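# Set block flat on rack rails, rope fully on table

## Task

Put the block down so it lies flat across both rails of the rack, and by the end make sure no part of the rope still dangles past the table's edge.

## Robot and tools

Robot: two arms, left_arm and right_arm, each carrying a five-finger hand (a left hand on left_arm, a right hand on right_arm, mirror images). Calibrated bases in the scene frame: left_arm at (-0.036, +0.379, 0) m, right_arm at (-0.043, -0.499, 0) m, both facing nearly straight along +x. A camera stand sits behind the arms.

Scene frame: origin at table-top height, halfway between the nominal bases; +x points out over the table, +z up, and left_arm is on the +y side (image left/right does not match arm names). All printed positions (metres), quaternions (wxyz) and velocities use this frame. Readings may be off by a few centimetres.

Hand point: a point fixed to the palm, 0.05 m in front of it and 0.15 m from the wrist flange along the fingers. Its +z runs along straight fingers, +y out of the palm, +x across the palm away from the thumb (toward the thumb on the left hand). Straight fingertips sit about 0.06 to 0.07 m past the point along +z and 0.06 m behind it along -y. A wrist bracket on the little-finger side can strike things, and with fingers level the wrist can hang up to 0.11 m (palm down) or 0.23 m (palm up) below the point.

A row is 28 numbers, each in [-1, 1], always for both arms: left_arm dx, dy, dz, rx, ry, rz; left hand six places; left force_limit, speed; then the same 14 for right_arm. The six pose numbers are an offset, not a pose: they count from that arm's Hand target as it stands when the action or move begins, along scene axes, with 1.0 = 0.6 m or 180 degrees. rx, ry, rz form one rotation vector, applied about the Hand target's position. Every row of an action counts from that same start, so sending an offset again moves further. All zeros re-requests the current Hand target. Commanded orientation is clipped each step to within 32 degrees of the measured one.

Hand places: write grasp numbers a, b, c (each -1 to +1) in the first three, and exactly 0 in the other three. All zero is a fully open hand. a curls index and middle and bends the thumb; b curls ring and little; c swings the thumb in front of the palm. With c = 1 the hand can enclose objects roughly 0.035 to 0.065 m thick, or a handle down to 0.025 m. To keep a grip or leave a hand alone, resend its last a, b, c (zeros if none sent). force_limit maps -1 to +1 onto about 0 to 10 N at the fingertip (15 N for thumb motors); speed rises linearly from near zero at -1 to full at +0.48 and stays full above. Use speed -0.94 or lower for a gentle close. A new force_limit alone does not restart a stopped finger.

Tools:
execute_actions(actions, cameras): actions is a list of up to 15 actions; each action is a table of up to 15 rows, one per 1/30 s step; a short table repeats its last row. cameras lists camera names, ["all"], or []; images come by default only when actions is empty.
move(target, speed, blend, stop_force, zero, blocking, cameras): target is one 28-number row or a list of up to 15 rows, every row an offset from the same starting Hand targets. Straight-line paths, no obstacle avoidance, at most 10 s in total. speed: m/s, 0.002 to 3.6, default 0.25 (turn rate up to twice that in rad/s), one value or one per target. blend: corner rounding in m, 0 = stop at each target. stop_force: N, 3 to 120, one value for both arms; ends an arm's path once its wrist sensor feels that much push against the motion; don't rely on it while the hand turns, omit it when backing off a contact, and go slowly. zero (with stop_force only, default true) re-zeroes the force reference first. blocking=false returns after about 0.5 s (not allowed with stop_force). Give every listed target identical hand numbers.
wait(seconds 0 to 10, cameras); stop(cameras) brakes a running move; zoom_image(camera, region [x0, y0, x1, y1] in pixels, at most 504 wide and high) on the newest image; show_instructions(); zero_wrist_force(arm: left_arm or right_arm); finished_scene(scene: 1) ends the scene for good.

Cameras: cam_head_left, cam_head_right, cam_high, cam_left_wrist, cam_right_wrist, each 672x504.

Results: per arm end_effector_position, end_effector_quat_wxyz, velocities, Hand target (base for the next offset; the hand often rests a bit short of it, so add the missing distance), Joint positions and torques, Wrist force and Wrist torque in the end effector's axes (force from the surface into the arm) plus the peak line, hand_measured, hand_stopped_by (moving, target, force, stalled, fault), hand_load_n (positive pushes a finger open; a drop shows as load near 0), hand_force_limit, hand_speed. A move adds a "move:" line: done, off_target, moving, held or fault, plus limits=paced (pose clipped) or limits=held (steps withheld). done does not mean nothing was touched. MOTOR HOT appears from 70 °C; at 85 °C the arm brakes for 30 to 60 s or more.

Avoid: dropping or letting anything leave the table (block or rope), fast hits, and pressing past firm contact. Torque limits are 138 N m on shoulder and elbow joints and 25.7 N m on wrists; a net outside force near 150 N (plus or minus 25) also stops the arm for 10 s. Keep the arms from touching each other, never close a hand on the other hand, steer paths around an arm's own base, and avoid long stretched-out holds that heat motors. Objects can get brief random nudges.

Each tool is called as name(argument=value, ...) on one line, values as JSON.

Reference images:

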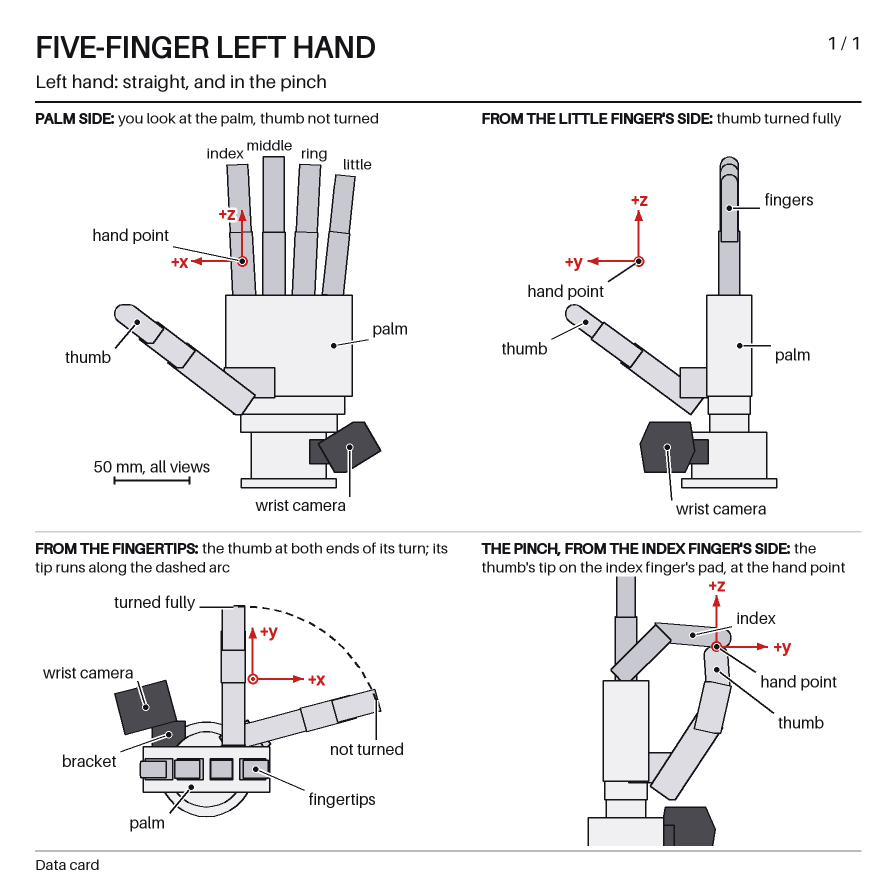

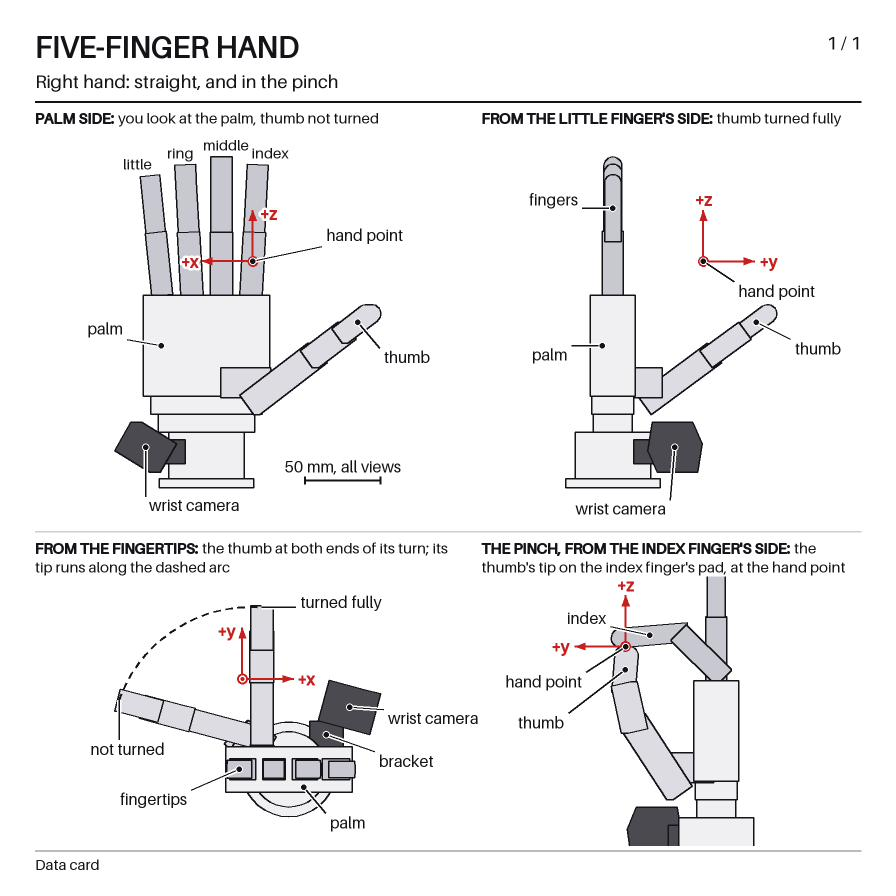

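## Session

execute_actions(actions=[], cameras=["all"])

Scene clock: 0.00 s.
left_arm: end_effector_position=(+0.5490, +0.2779, +0.2144) hand_measured=(+1.000, +1.000, +1.000, +1.000, +1.000, +1.000) hand_load_n=(+0.0, +0.0, +0.0, +0.0, +0.0, +0.5) hand_stopped_by=(target, target, target, target, target, target) hand_force_limit=0.00 hand_speed=-0.80 end_effector_quat_wxyz=(-0.407, +0.695, -0.439, +0.398) | right_arm: end_effector_position=(+0.5154, -0.3797, +0.1632) hand_measured=(+1.000, +1.000, +1.000, +1.000, +1.000, +1.000) hand_load_n=(+0.0, +0.0, +0.0, +0.0, +0.0, +0.0) hand_stopped_by=(target, target, target, target, target, target) hand_force_limit=0.00 hand_speed=-0.80 end_effector_quat_wxyz=(+0.165, +0.859, +0.475, -0.102)
Joint positions: left_arm=[3.196 -1.634 -1.878 3.147 -1.727 2.871] | right_arm=[0.248 -0.794 1.061 1.42 1.943 0.825]
Joint velocities: within noise
Joint torques (N m): no reading
Motor temperatures (°C): left_arm=[35 32 38 40 39 36] | right_arm=[35 31 37 37 36 40]
Wrist force (N): no reading
Wrist torque (N m): no reading
Wrist force, peak (N): no reading
Hand target: left_arm +0.5490, +0.2779, +0.2144; -0.407, +0.695, -0.439, +0.398 | right_arm +0.5154, -0.3797, +0.1632; +0.165, +0.859, +0.475, -0.102

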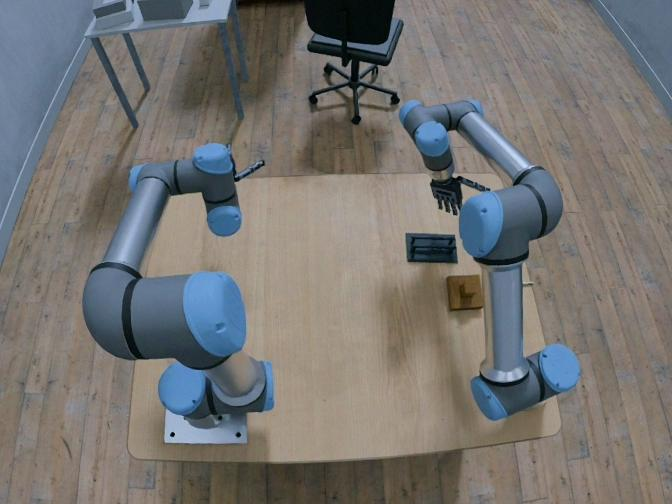

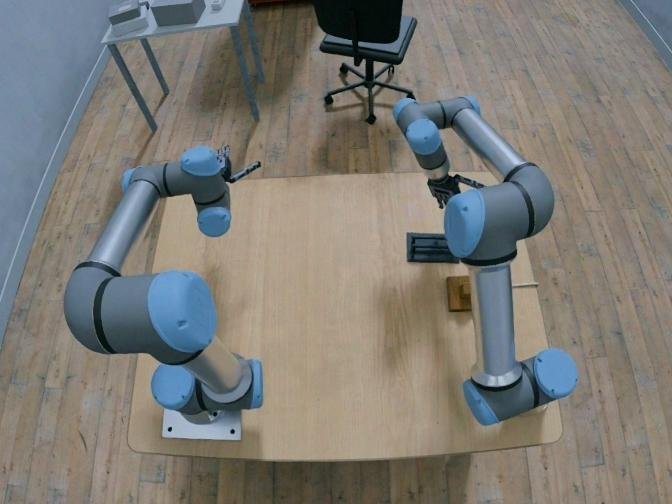

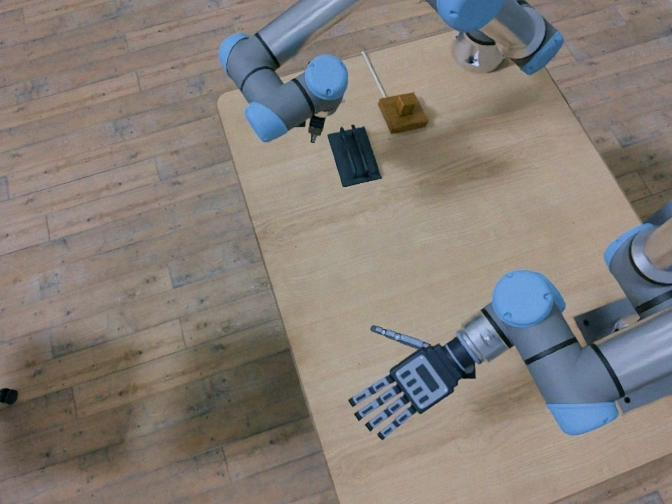

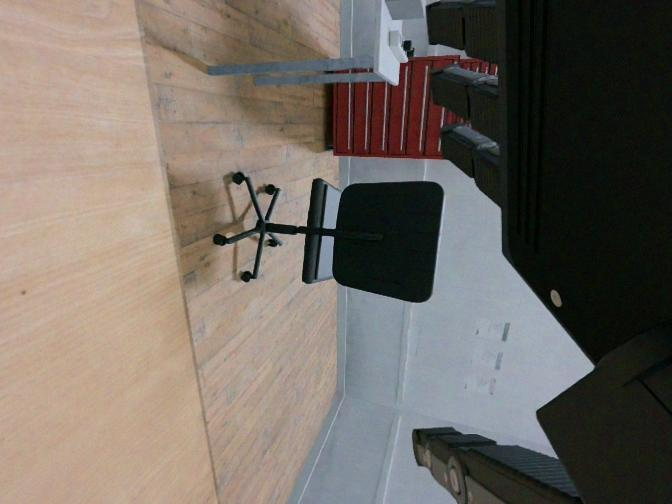

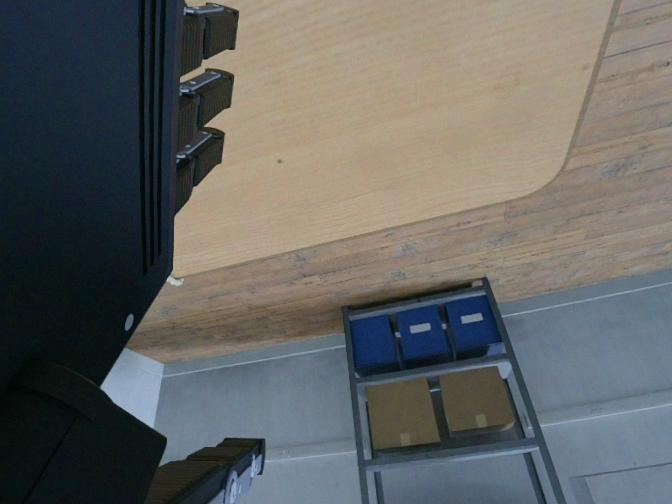

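zoom_image(camera="cam_high", region=[300, 30, 480, 200])

zoom_image(camera="cam_head_left", region=[390, 220, 560, 330])

zoom_image(camera="cam_head_right", region=[390, 220, 560, 330])

Scaled by 2.800 from the camera's 672x504 image, which has a finer 960x720 frame.

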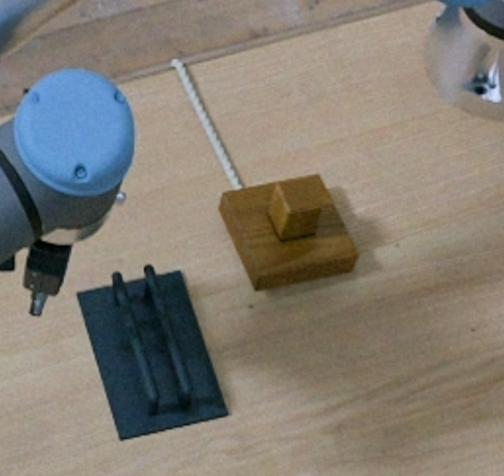

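Scaled by 2.965 from the camera's 672x504 image, which has a finer 960x720 frame.

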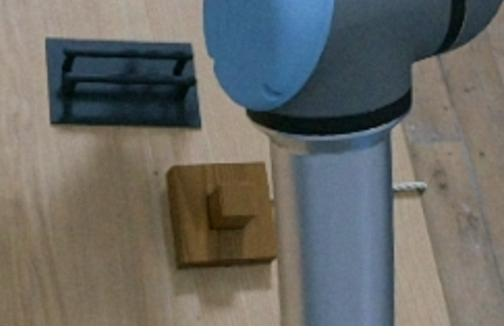

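Scaled by 2.965 from the camera's 672x504 image, which has a finer 960x720 frame.

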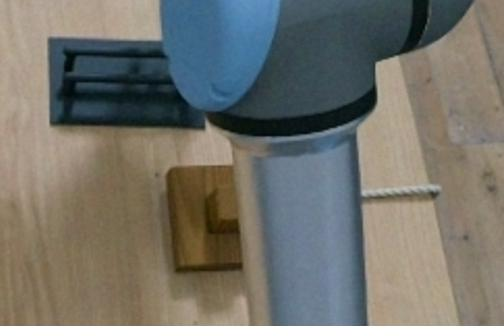

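move(target=[[0,0,0,0,0,0, 0,0,0,0,0,0,0,-0.8, 0,0,0.3,0.06,0,0, 0,0,0,0,0,0,0,-0.8],[0,0,0,0,0,0, 0,0,0,0,0,0,0,-0.8, -0.34,-0.05,0.33,0.1244,-0.006,0, 0,0,0,0,0,0,0,-0.8]], blend=[0.05, 0], speed=0.3, cameras=["all"])

Scene clock: 4.53 s.
left_arm: end_effector_position=(+0.5490, +0.2779, +0.2144) hand_measured=(+1.000, +1.000, +1.000, +1.000, +1.000, +1.000) hand_load_n=(+0.0, +0.0, +0.0, -0.5, +0.0, +0.0) hand_stopped_by=(target, target, target, target, target, target) hand_force_limit=0.00 hand_speed=-0.80 end_effector_quat_wxyz=(-0.407, +0.695, -0.439, +0.398) | right_arm: end_effector_position=(+0.3115, -0.4097, +0.3612) hand_measured=(+1.000, +1.000, +1.000, +1.000, +1.000, +1.000) hand_load_n=(+0.0, +0.0, +0.0, +0.0, +0.0, +0.0) hand_stopped_by=(target, target, target, target, target, target) hand_force_limit=0.00 hand_speed=-0.80 end_effector_quat_wxyz=(-0.001, +0.875, +0.484, +0.001)
Joint positions: left_arm=[3.196 -1.634 -1.878 3.147 -1.727 2.871] | right_arm=[0.048 -1.49 1.425 1.635 1.569 0.602]
Joint torques (N m): left_arm=[0.52 22 18.25 0.84 0.03 -0.02] | right_arm=[-7.14 -34.04 -11.35 0.53 -1.42 -1.98]
Wrist force (N): left_arm=[0.1 0.1 -0.3] | right_arm=[-0.2 -0.3 -0.2]
Wrist torque (N m): left_arm=[0.04 -0.03 0.00] | right_arm=[0.03 0.10 0.03]
Wrist force, peak (N): left_arm=[-0.1 0.6 0.0] | right_arm=[-1.5 -1.5 0.1]
Hand target: left_arm +0.5490, +0.2779, +0.2144; -0.407, +0.695, -0.439, +0.398 | right_arm +0.3114, -0.4097, +0.3612; -0.001, +0.875, +0.484, +0.001
Off the commanded pose: left_arm 0.000 m, 0 deg | right_arm 0.000 m, 0 deg.
move: done

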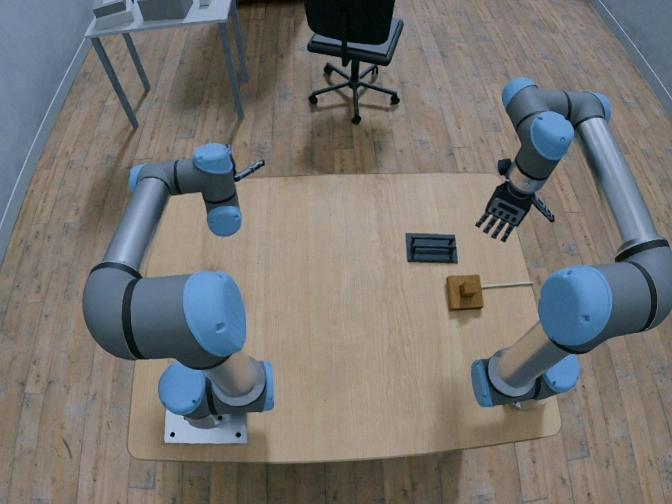

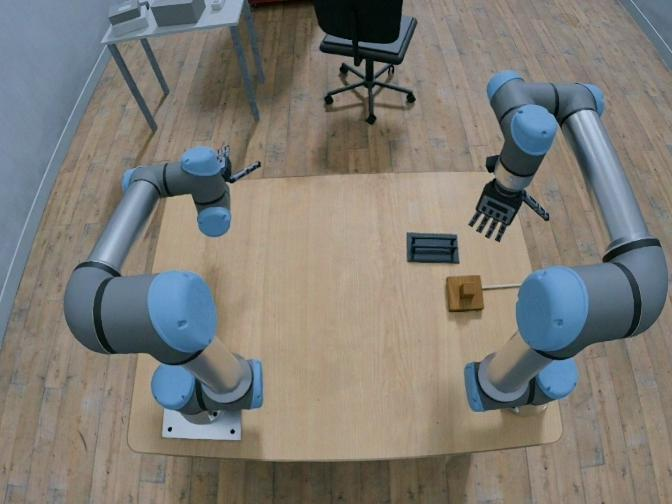

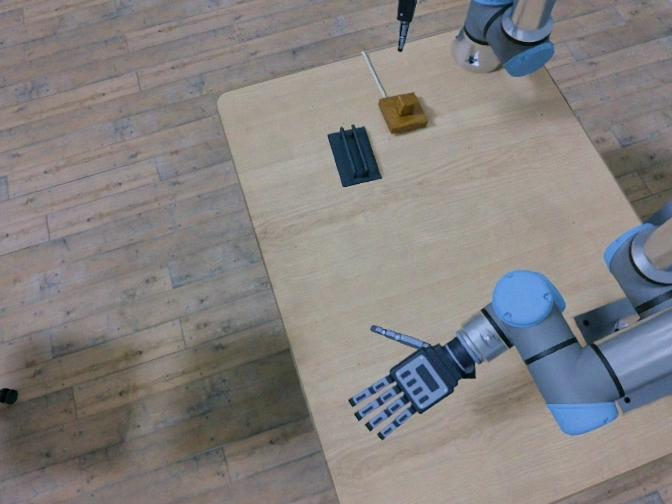

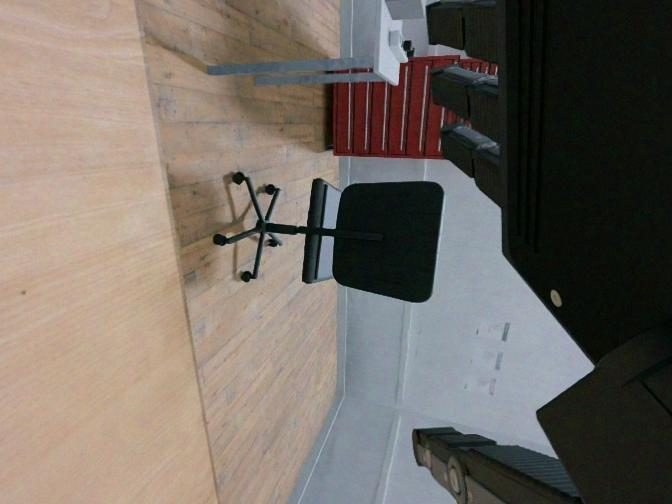

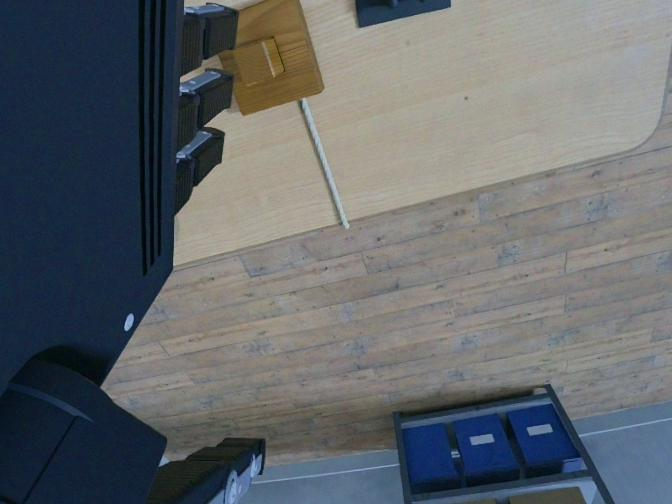

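zoom_image(camera="cam_right_wrist", region=[220, 0, 420, 260])

zoom_image(camera="cam_head_left", region=[390, 220, 560, 330])

zoom_image(camera="cam_high", region=[310, 30, 450, 200])

zoom_image(camera="cam_head_right", region=[390, 220, 560, 330])

Scaled by 1.938 from the camera's 672x504 image, which has a finer 960x720 frame.

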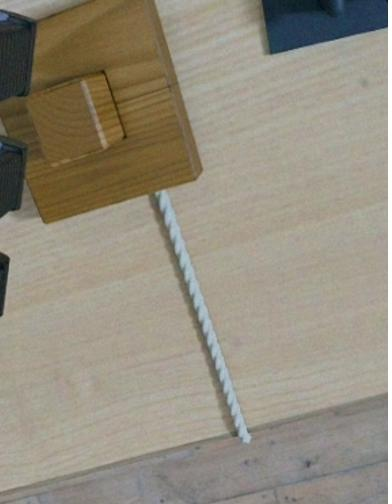

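Scaled by 2.965 from the camera's 672x504 image, which has a finer 960x720 frame.

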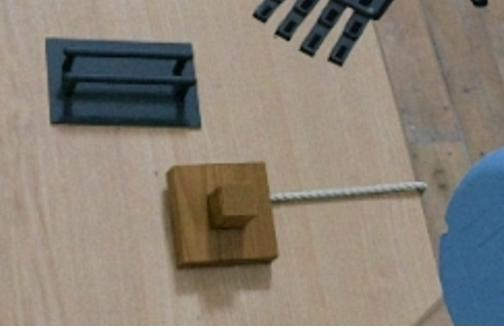

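Scaled by 2.965 from the camera's 672x504 image, which has a finer 960x720 frame.

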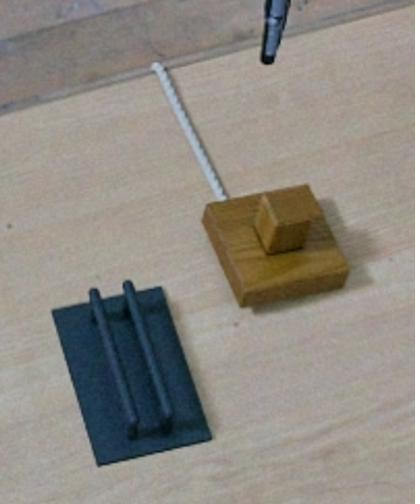

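Scaled by 2.965 from the camera's 672x504 image, which has a finer 960x720 frame.

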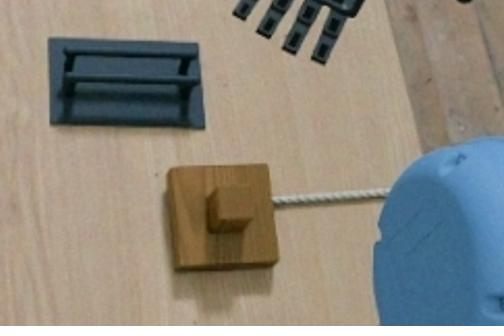

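move(target=[0,0,0,0,0,0, 0,0,0,0,0,0,0,-0.8, 0,-0.52,-0.1,0.2,0,0, 0,0,0,0,0,0,0,-0.8], speed=0.35, cameras=["all"])

Scene clock: 6.73 s.
left_arm: end_effector_position=(+0.5490, +0.2779, +0.2144) hand_measured=(+1.000, +1.000, +1.000, +1.000, +1.000, +1.000) hand_load_n=(+0.0, +0.0, +0.0, +0.0, +0.0, -0.5) hand_stopped_by=(target, target, target, target, target, target) hand_force_limit=0.00 hand_speed=-0.80 end_effector_quat_wxyz=(-0.407, +0.695, -0.439, +0.398) | right_arm: end_effector_position=(+0.3114, -0.7216, +0.3012) hand_measured=(+1.000, +1.000, +1.000, +1.000, +1.000, +1.000) hand_load_n=(+0.0, +0.0, +0.0, +0.0, +0.0, +0.0) hand_stopped_by=(target, target, target, target, target, target) hand_force_limit=0.00 hand_speed=-0.80 end_effector_quat_wxyz=(-0.271, +0.832, +0.460, +0.150)
Joint positions: left_arm=[3.196 -1.634 -1.878 3.147 -1.727 2.871] | right_arm=[-1.082 -1.247 1.458 1.934 1.293 -0.61]
Joint torques (N m): left_arm=[0.31 22.26 18.73 0.69 0.08 -0.1] | right_arm=[-6.61 -22.39 -25.21 4.69 0.77 -1.87]
Wrist force (N): left_arm=[0.1 0.0 0.1] | right_arm=[0.3 -0.7 0.4]
Wrist torque (N m): left_arm=[0.00 -0.02 0.00] | right_arm=[-0.06 0.16 0.12]
Wrist force, peak (N): left_arm=[0.2 0.3 -0.2] | right_arm=[1.2 -1.2 -0.4]
Hand target: left_arm +0.5490, +0.2779, +0.2144; -0.407, +0.695, -0.439, +0.398 | right_arm +0.3114, -0.7217, +0.3012; -0.271, +0.832, +0.460, +0.150
Off the commanded pose: left_arm 0.000 m, 0 deg | right_arm 0.000 m, 0 deg.
move: done

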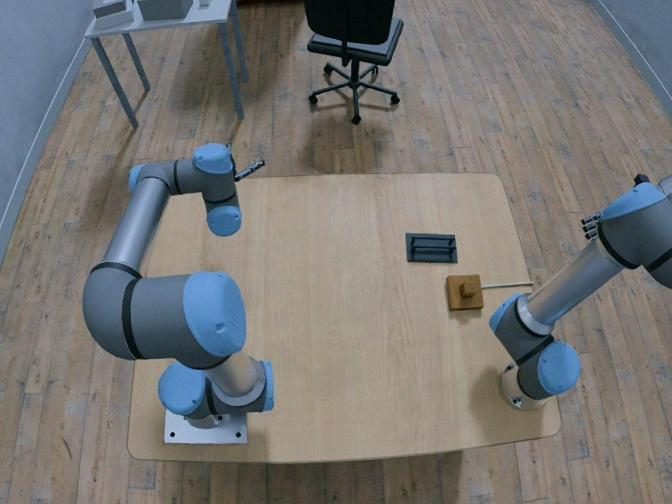

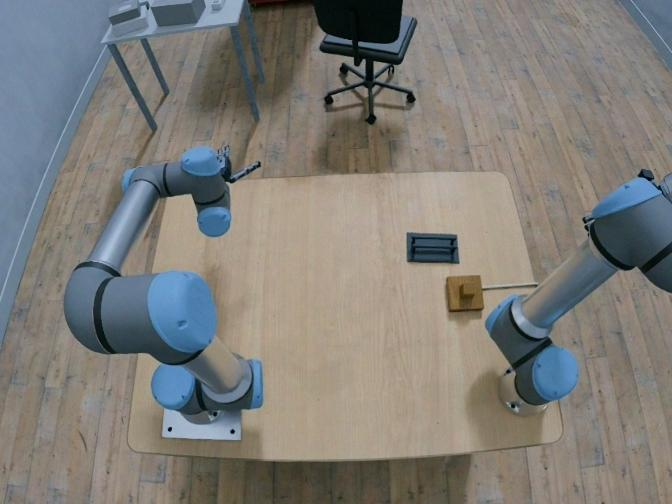

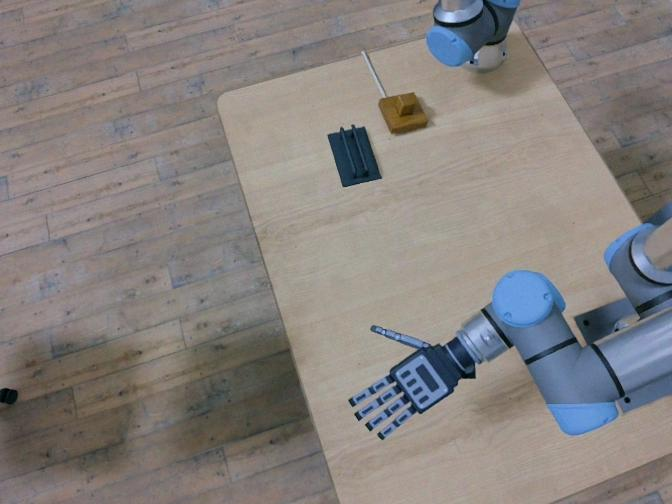

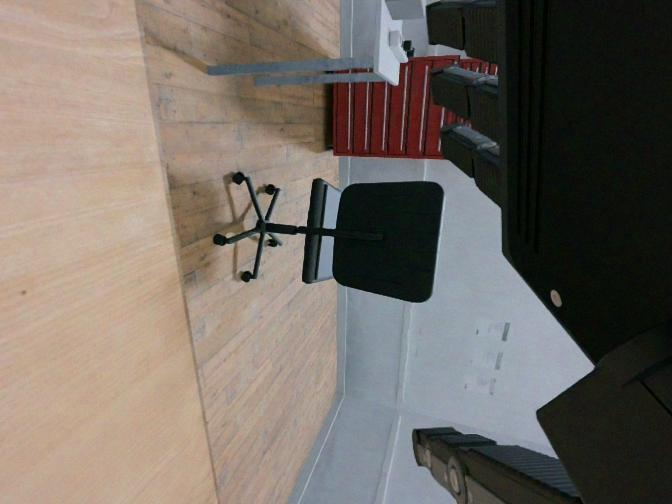

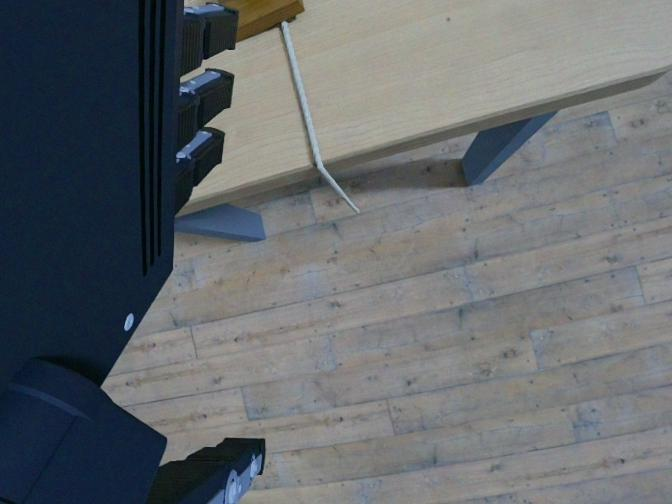

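move(target=[0,0,0,0,0,0, 0,0,0,0,0,0,0,-0.8, 0,-0.05,-0.15,0.17,0,0, 0,0,0,0,0,0,0,-0.8], speed=0.35, cameras=["cam_right_wrist"])

zoom_image(camera="cam_right_wrist", region=[180, 0, 400, 200])

Scene clock: 8.27 s.
left_arm: end_effector_position=(+0.5490, +0.2779, +0.2144) hand_measured=(+1.000, +1.000, +1.000, +1.000, +1.000, +1.000) hand_load_n=(+0.0, +0.0, +0.0, +0.0, +0.0, +0.0) hand_stopped_by=(target, target, target, target, target, target) hand_force_limit=0.00 hand_speed=-0.80 end_effector_quat_wxyz=(-0.407, +0.695, -0.439, +0.398) | right_arm: end_effector_position=(+0.3114, -0.7517, +0.2112) hand_measured=(+1.000, +1.000, +1.000, +1.000, +1.000, +1.000) hand_load_n=(+0.0, +0.0, +0.0, +0.0, +0.0, +0.0) hand_stopped_by=(target, target, target, target, target, target) hand_force_limit=0.00 hand_speed=-0.80 end_effector_quat_wxyz=(-0.481, +0.731, +0.404, +0.266)
Joint positions: left_arm=[3.196 -1.634 -1.878 3.147 -1.727 2.871] | right_arm=[-1.197 -0.903 1.509 2.104 1.234 -0.859]
Joint torques (N m): left_arm=[0.03 22.29 17.77 0.94 0.03 -0.04] | right_arm=[-6.32 -35.65 -23.01 3.98 0.99 -2.09]
Wrist force (N): left_arm=[-0.1 0.2 0.0] | right_arm=[0.2 -1.2 0.0]
Wrist torque (N m): left_arm=[0.03 0.02 -0.02] | right_arm=[-0.07 0.24 0.08]
Wrist force, peak (N): left_arm=[-0.2 -0.2 -0.3] | right_arm=[1.1 -1.0 0.2]
Hand target: left_arm +0.5490, +0.2779, +0.2144; -0.407, +0.695, -0.439, +0.398 | right_arm +0.3114, -0.7517, +0.2112; -0.481, +0.731, +0.404, +0.266
Off the commanded pose: left_arm 0.000 m, 0 deg | right_arm 0.000 m, 0 deg.
move: done
Images, in order (width x height): cam_right_wrist 672x504.

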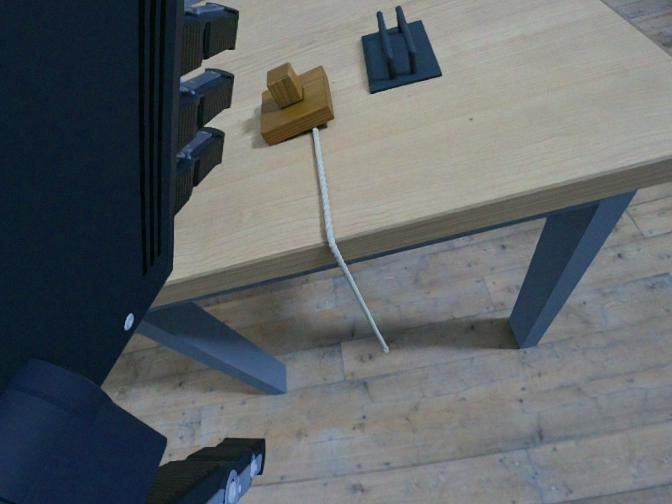

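Scaled by 2.291 from the camera's 672x504 image, which has a finer 960x720 frame.

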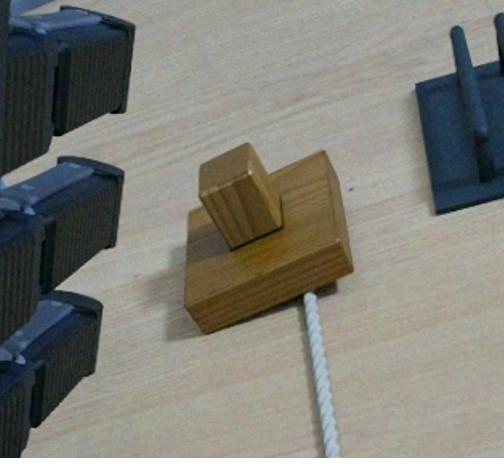

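zoom_image(camera="cam_right_wrist", region=[280, 100, 440, 380])

Scaled by 1.800 from the camera's 672x504 image, which has a finer 960x720 frame.

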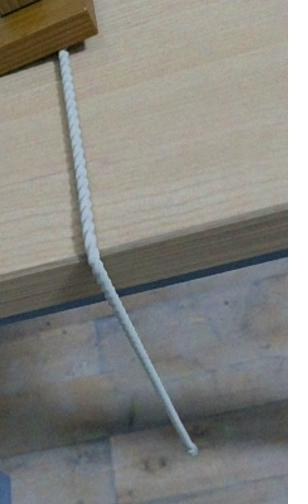

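move(target=[0,0,0,0,0,0, 0,0,0,0,0,0,0,-0.8, -0.06,-0.08,-0.6,0.1263,-0.1764,0.0365, 0,0,1,0,0,0,0,0.0], speed=0.35, cameras=["cam_right_wrist", "cam_head_left"])

Scene clock: 17.27 s.
left_arm: end_effector_position=(+0.5490, +0.2779, +0.2144) hand_measured=(+1.000, +1.000, +1.000, +1.000, +1.000, +1.000) hand_load_n=(+0.0, +0.0, +0.0, +0.0, +0.0, -0.5) hand_stopped_by=(target, target, target, target, target, target) hand_force_limit=0.00 hand_speed=-0.80 end_effector_quat_wxyz=(-0.407, +0.695, -0.439, +0.398) | right_arm: end_effector_position=(+0.2754, -0.7997, -0.1488) hand_measured=(+1.000, +1.000, +1.000, +1.000, +0.650, -1.000) hand_load_n=(+0.0, +0.0, +0.0, -0.5, +0.0, +0.0) hand_stopped_by=(target, target, target, target, target, target) hand_force_limit=0.00 hand_speed=0.00 end_effector_quat_wxyz=(+0.500, -0.499, -0.500, -0.501)
Joint positions: left_arm=[3.196 -1.634 -1.878 3.147 -1.727 2.871] | right_arm=[-1.347 0.063 1.06 2.019 1.353 -1.573]
Joint torques (N m): left_arm=[0.3 22.13 18.77 0.8 0 0.05] | right_arm=[7.42 -41.9 -16.08 2.98 1.17 -2.05]
Wrist force (N): left_arm=[0.0 0.1 -0.3] | right_arm=[0.5 -1.8 0.1]
Wrist torque (N m): left_arm=[0.04 -0.01 0.00] | right_arm=[-0.18 0.25 0.02]
Wrist force, peak (N): left_arm=[0.3 0.3 -0.3] | right_arm=[-1.7 -2.3 0.3]
Hand target: left_arm +0.5490, +0.2779, +0.2144; -0.407, +0.695, -0.439, +0.398 | right_arm +0.2754, -0.7997, -0.1488; +0.500, -0.499, -0.500, -0.501
Off the commanded pose: left_arm 0.000 m, 0 deg | right_arm 0.000 m, 0 deg.
move: done
Images, in order (width x height): cam_head_left 672x504, cam_right_wrist 672x504.

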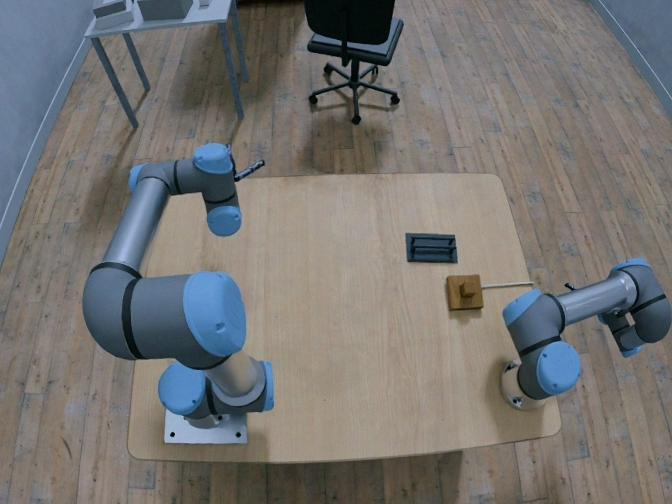

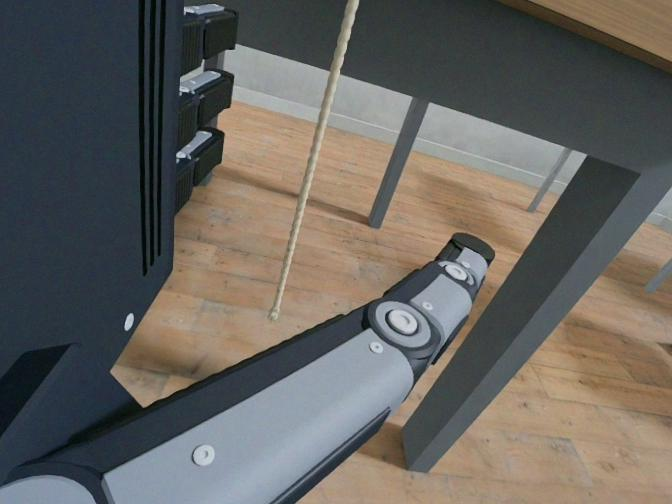

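move(target=[[0,0,0,0,0,0, 0,0,0,0,0,0,0,-0.8, -0.0053,0.12,-0.168,0,0,0, 0,0,1,0,0,0,0,0.0],[0,0,0,0,0,0, 0,0,0,0,0,0,0,-0.8, -0.0053,0.2617,-0.168,0,0,0, 0,0,1,0,0,0,0,0.0]], speed=[0.25,0.15], blend=[0.03,0], cameras=["cam_right_wrist"])

Scene clock: 19.43 s.
left_arm: end_effector_position=(+0.5490, +0.2779, +0.2144) hand_measured=(+1.000, +1.000, +1.000, +1.000, +1.000, +1.000) hand_load_n=(+0.0, -0.5, +0.0, +0.0, +0.0, +0.0) hand_stopped_by=(target, target, target, target, target, target) hand_force_limit=0.00 hand_speed=-0.80 end_effector_quat_wxyz=(-0.407, +0.695, -0.439, +0.398) | right_arm: end_effector_position=(+0.2722, -0.6427, -0.2496) hand_measured=(+1.000, +1.000, +1.000, +1.000, +0.650, -1.000) hand_load_n=(+0.0, +0.0, +0.0, +0.0, +0.0, +0.5) hand_stopped_by=(target, target, target, target, target, target) hand_force_limit=0.00 hand_speed=0.00 end_effector_quat_wxyz=(+0.500, -0.499, -0.500, -0.501)
Joint positions: left_arm=[3.196 -1.634 -1.878 3.147 -1.727 2.871] | right_arm=[-1.278 0.215 1.266 1.661 1.284 -1.573]
Joint torques (N m): left_arm=[1.18 21.89 18.46 0.95 0.02 0.01] | right_arm=[7.99 -56.13 6.39 -0.44 -1.3 2.07]
Wrist force (N): left_arm=[0.0 0.0 -0.1] | right_arm=[0.2 -1.9 0.2]
Wrist torque (N m): left_arm=[0.00 0.00 0.00] | right_arm=[-0.22 0.24 -0.09]
Wrist force, peak (N): left_arm=[0.0 0.4 -0.2] | right_arm=[1.4 -1.8 -0.5]
Hand target: left_arm +0.5490, +0.2779, +0.2144; -0.407, +0.695, -0.439, +0.398 | right_arm +0.2722, -0.6427, -0.2496; +0.500, -0.499, -0.500, -0.501
Off the commanded pose: left_arm 0.000 m, 0 deg | right_arm 0.000 m, 0 deg.
move: done
Images, in order (width x height): cam_right_wrist 672x504.

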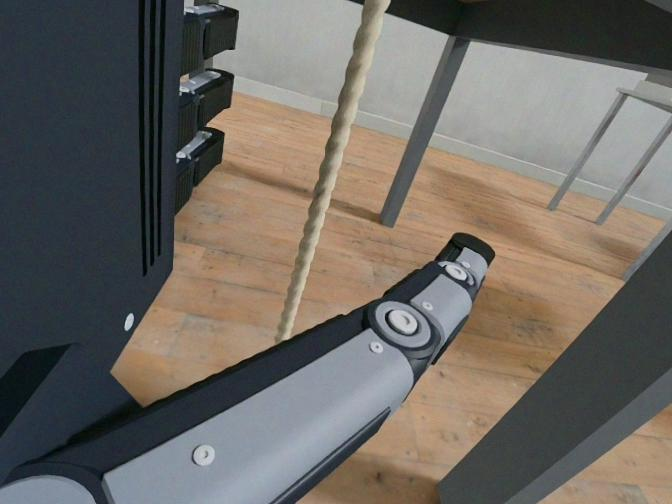

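move(target=[0,0,0,0,0,0, 0,0,0,0,0,0,0,-0.8, 0,0,0,0,0,0, 0.25,0,1,0,0,0,-0.5,-0.3], cameras=["cam_right_wrist"])

Scene clock: 20.80 s.
left_arm: end_effector_position=(+0.5490, +0.2779, +0.2144) hand_measured=(+1.000, +1.000, +1.000, +1.000, +1.000, +1.000) hand_load_n=(+0.0, +0.0, +0.0, +0.0, +0.0, -0.5) hand_stopped_by=(target, target, target, target, target, target) hand_force_limit=0.00 hand_speed=-0.80 end_effector_quat_wxyz=(-0.407, +0.695, -0.439, +0.398) | right_arm: end_effector_position=(+0.2722, -0.6427, -0.2496) hand_measured=(+1.000, +0.962, +0.650, +0.500, +0.462, -1.000) hand_load_n=(+0.0, +0.0, +0.0, +0.0, +0.0, +0.0) hand_stopped_by=(target, target, target, target, target, target) hand_force_limit=-0.50 hand_speed=-0.30 end_effector_quat_wxyz=(+0.500, -0.499, -0.500, -0.501)
Joint positions: left_arm=[3.196 -1.634 -1.878 3.147 -1.727 2.871] | right_arm=[-1.278 0.215 1.267 1.661 1.284 -1.573]
Joint torques (N m): left_arm=[-0.07 22 17.73 0.95 0 -0.12] | right_arm=[6.74 -56.22 3.17 0.54 0.2 1.81]
Wrist force (N): left_arm=[0.0 0.1 -0.1] | right_arm=[0.2 -1.5 -0.1]
Wrist torque (N m): left_arm=[0.03 0.00 -0.01] | right_arm=[-0.15 0.27 -0.08]
Wrist force, peak (N): left_arm=[0.3 0.2 -0.3] | right_arm=[0.4 -1.9 -0.2]
Hand target: left_arm +0.5490, +0.2779, +0.2144; -0.407, +0.695, -0.439, +0.398 | right_arm +0.2722, -0.6427, -0.2496; +0.500, -0.499, -0.500, -0.501
Off the commanded pose: left_arm 0.000 m, 0 deg | right_arm 0.000 m, 0 deg.
move: done
Images, in order (width x height): cam_right_wrist 672x504.

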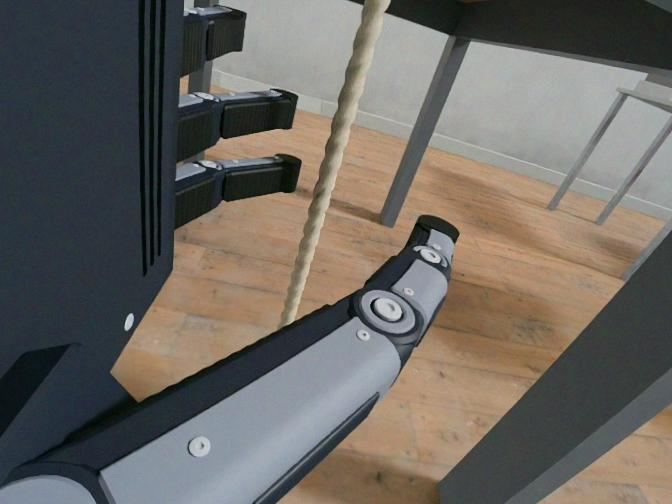

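zoom_image(camera="cam_right_wrist", region=[250, 120, 470, 320])

Scaled by 2.291 from the camera's 672x504 image, which has a finer 960x720 frame.

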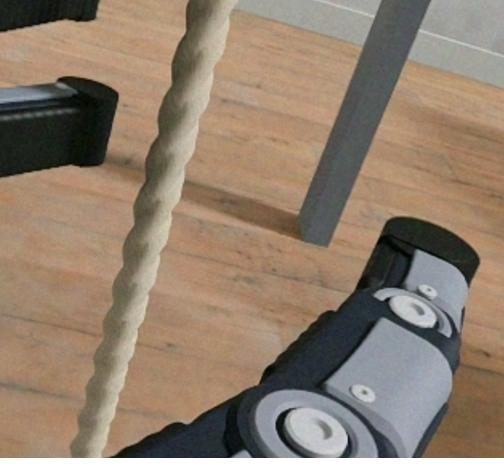

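zoom_image(camera="cam_right_wrist", region=[270, 130, 370, 230])

Scaled by 5.040 from the camera's 672x504 image, which has a finer 960x720 frame.

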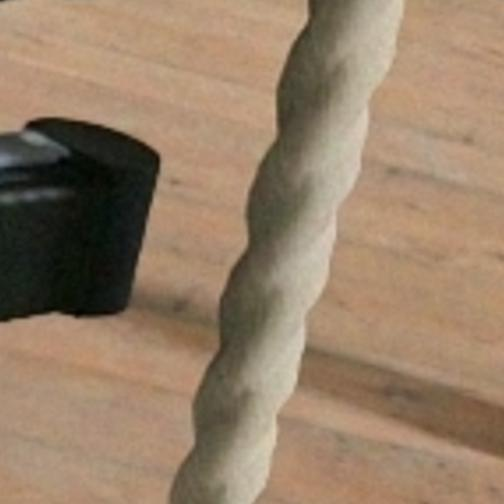

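move(target=[0,0,0,0,0,0, 0,0,0,0,0,0,0,-0.8, -0.0167,0.025,0,0,0,0, 0.25,0,1,0,0,0,-0.5,-0.3], speed=0.05, cameras=["cam_right_wrist"])

zoom_image(camera="cam_right_wrist", region=[270, 130, 370, 230])

Scene clock: 23.47 s.
left_arm: end_effector_position=(+0.5490, +0.2779, +0.2144) hand_measured=(+1.000, +1.000, +1.000, +1.000, +1.000, +1.000) hand_load_n=(+0.0, +0.0, -0.5, +0.0, +0.0, +0.0) hand_stopped_by=(target, target, target, target, target, target) hand_force_limit=0.00 hand_speed=-0.80 end_effector_quat_wxyz=(-0.407, +0.695, -0.439, +0.398) | right_arm: end_effector_position=(+0.2622, -0.6277, -0.2496) hand_measured=(+1.000, +0.962, +0.650, +0.500, +0.462, -1.000) hand_load_n=(+0.0, +0.0, +0.0, +0.0, +0.5, +0.5) hand_stopped_by=(target, target, target, target, target, target) hand_force_limit=-0.50 hand_speed=-0.30 end_effector_quat_wxyz=(+0.500, -0.499, -0.500, -0.501)
Joint positions: left_arm=[3.196 -1.634 -1.878 3.147 -1.727 2.871] | right_arm=[-1.29 0.212 1.318 1.613 1.297 -1.573]
Joint torques (N m): left_arm=[0.83 22.07 18.09 0.9 -0.01 0.15] | right_arm=[-6.35 -55.23 7.12 -0.19 1.15 -0.28]
Wrist force (N): left_arm=[0.0 0.0 -0.1] | right_arm=[0.1 -2.0 -0.1]
Wrist torque (N m): left_arm=[0.01 -0.01 0.00] | right_arm=[-0.23 0.27 -0.08]
Wrist force, peak (N): left_arm=[-0.2 0.2 -0.3] | right_arm=[0.3 -2.0 0.0]
Hand target: left_arm +0.5490, +0.2779, +0.2144; -0.407, +0.695, -0.439, +0.398 | right_arm +0.2622, -0.6277, -0.2496; +0.500, -0.499, -0.500, -0.501
Off the commanded pose: left_arm 0.000 m, 0 deg | right_arm 0.000 m, 0 deg.
move: done
Images, in order (width x height): cam_right_wrist 672x504.

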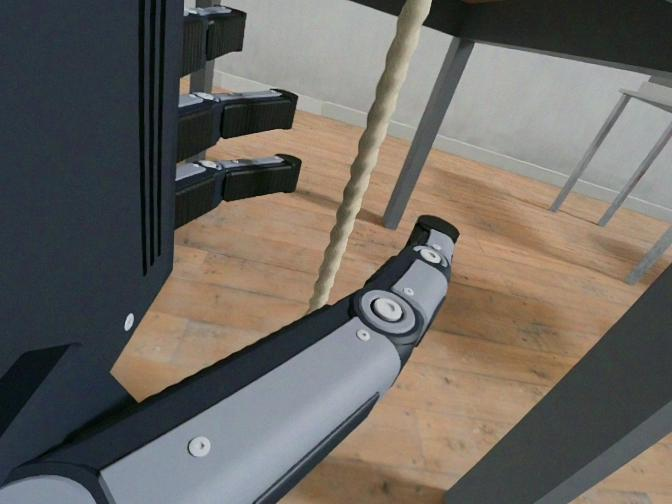

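Scaled by 5.040 from the camera's 672x504 image, which has a finer 960x720 frame.

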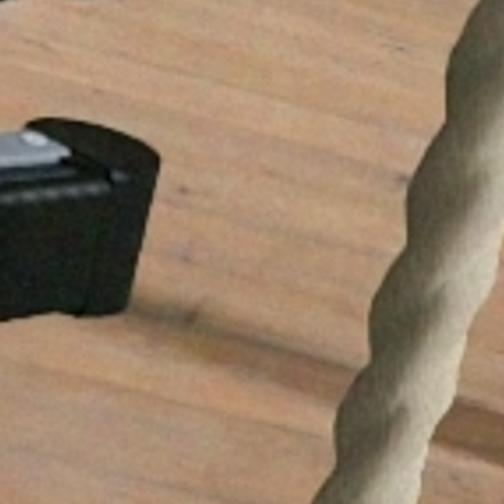

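move(target=[0,0,0,0,0,0, 0,0,0,0,0,0,0,-0.8, 0.003,0.025,0,0,0,0, 0.25,0,1,0,0,0,-0.5,-0.3], speed=0.05, cameras=["cam_right_wrist"])

move(target=[0,0,0,0,0,0, 0,0,0,0,0,0,0,-0.8, 0,0,0,0,0,0, 0.42,0,1,0,0,0,-0.5,-0.4], speed=0.05, cameras=["cam_right_wrist"])

Scene clock: 24.97 s.
left_arm: end_effector_position=(+0.5490, +0.2779, +0.2144) hand_measured=(+1.000, +1.000, +1.000, +1.000, +1.000, +1.000) hand_load_n=(+0.0, +0.0, +0.0, +0.0, +0.0, +0.0) hand_stopped_by=(target, target, target, target, target, target) hand_force_limit=0.00 hand_speed=-0.80 end_effector_quat_wxyz=(-0.407, +0.695, -0.439, +0.398) | right_arm: end_effector_position=(+0.2640, -0.6127, -0.2496) hand_measured=(+1.000, +0.962, +0.650, +0.500, +0.462, -1.000) hand_load_n=(+0.0, +0.0, +0.0, +0.0, +0.0, +0.0) hand_stopped_by=(target, target, target, target, target, target) hand_force_limit=-0.50 hand_speed=-0.30 end_effector_quat_wxyz=(+0.500, -0.499, -0.500, -0.501)
Joint positions: left_arm=[3.196 -1.634 -1.878 3.147 -1.727 2.871] | right_arm=[-1.277 0.211 1.35 1.582 1.283 -1.573]
Joint torques (N m): left_arm=[0.45 21.94 17.94 0.87 0.04 -0.02] | right_arm=[7.93 -53.5 6.61 -0.05 -1.43 -0.74]
Wrist force (N): left_arm=[-0.1 0.1 -0.1] | right_arm=[0.3 -1.7 -0.1]
Wrist torque (N m): left_arm=[0.02 0.01 -0.01] | right_arm=[-0.17 0.25 -0.08]
Wrist force, peak (N): left_arm=[-0.1 0.2 -0.3] | right_arm=[0.3 -2.1 -0.1]
Hand target: left_arm +0.5490, +0.2779, +0.2144; -0.407, +0.695, -0.439, +0.398 | right_arm +0.2640, -0.6127, -0.2496; +0.500, -0.499, -0.500, -0.501
Off the commanded pose: left_arm 0.000 m, 0 deg | right_arm 0.000 m, 0 deg.
move: done
Images, in order (width x height): cam_right_wrist 672x504.

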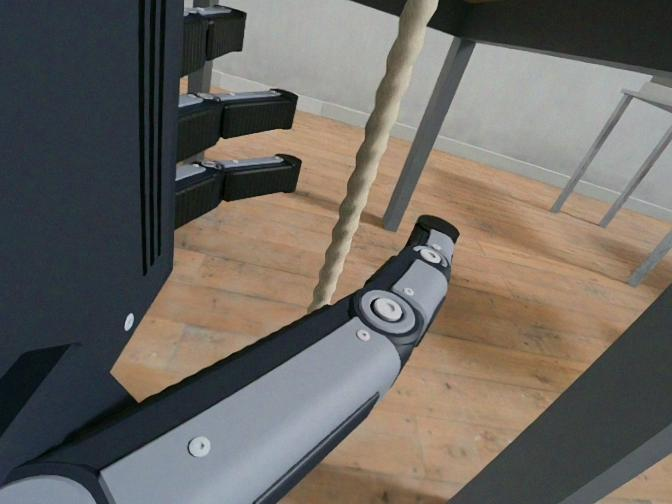

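Scene clock: 25.47 s.
left_arm: end_effector_position=(+0.5490, +0.2779, +0.2144) hand_measured=(+1.000, +1.000, +1.000, +1.000, +1.000, +1.000) hand_load_n=(+0.0, +0.0, -0.5, +0.0, +0.0, +0.0) hand_stopped_by=(target, target, target, target, target, target) hand_force_limit=0.00 hand_speed=-0.80 end_effector_quat_wxyz=(-0.407, +0.695, -0.439, +0.398) | right_arm: end_effector_position=(+0.2640, -0.6127, -0.2496) hand_measured=(+1.000, +0.938, +0.310, +0.160, +0.336, -1.000) hand_load_n=(+0.0, +0.0, +0.0, +0.0, +0.0, +0.0) hand_stopped_by=(target, target, target, target, target, target) hand_force_limit=-0.50 hand_speed=-0.40 end_effector_quat_wxyz=(+0.500, -0.499, -0.500, -0.501)
Joint positions: left_arm=[3.196 -1.634 -1.878 3.147 -1.727 2.871] | right_arm=[-1.276 0.211 1.35 1.581 1.283 -1.573]
Joint torques (N m): left_arm=[-0.14 22.85 18.09 0.9 -0.02 0.08] | right_arm=[7.14 -53.59 7.09 0.24 -0.5 -0.97]
Wrist force (N): left_arm=[0.0 0.3 0.0] | right_arm=[0.3 -2.0 0.0]
Wrist torque (N m): left_arm=[0.05 0.00 -0.02] | right_arm=[-0.21 0.24 -0.08]
Wrist force, peak (N): left_arm=[0.0 0.3 -0.3] | right_arm=[0.3 -2.0 0.0]
Hand target: left_arm +0.5490, +0.2779, +0.2144; -0.407, +0.695, -0.439, +0.398 | right_arm +0.2640, -0.6127, -0.2496; +0.500, -0.499, -0.500, -0.501
Off the commanded pose: left_arm 0.000 m, 0 deg | right_arm 0.000 m, 0 deg.
move: done
Images, in order (width x height): cam_right_wrist 672x504.

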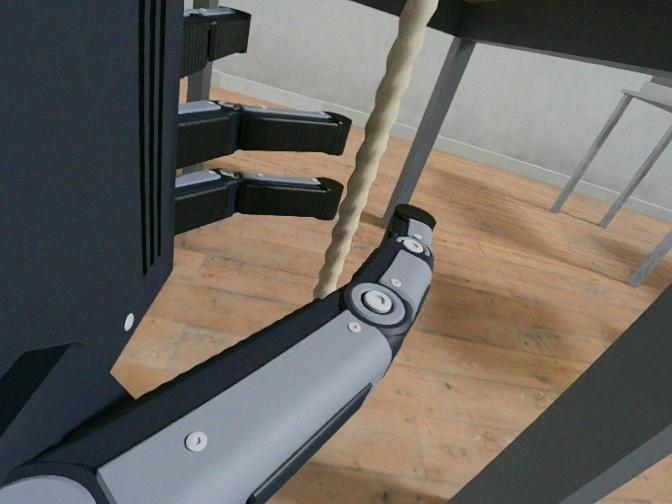

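zoom_image(camera="cam_right_wrist", region=[280, 100, 450, 270])

Scaled by 2.965 from the camera's 672x504 image, which has a finer 960x720 frame.

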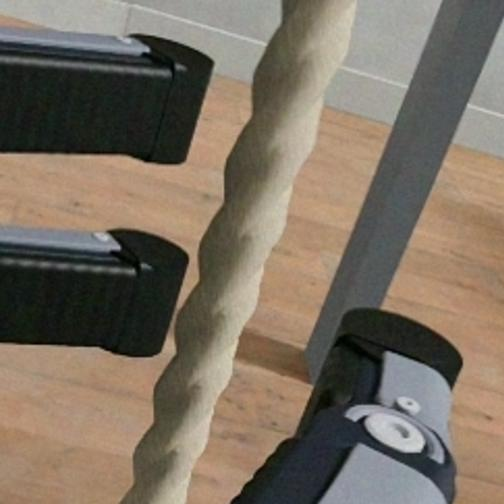

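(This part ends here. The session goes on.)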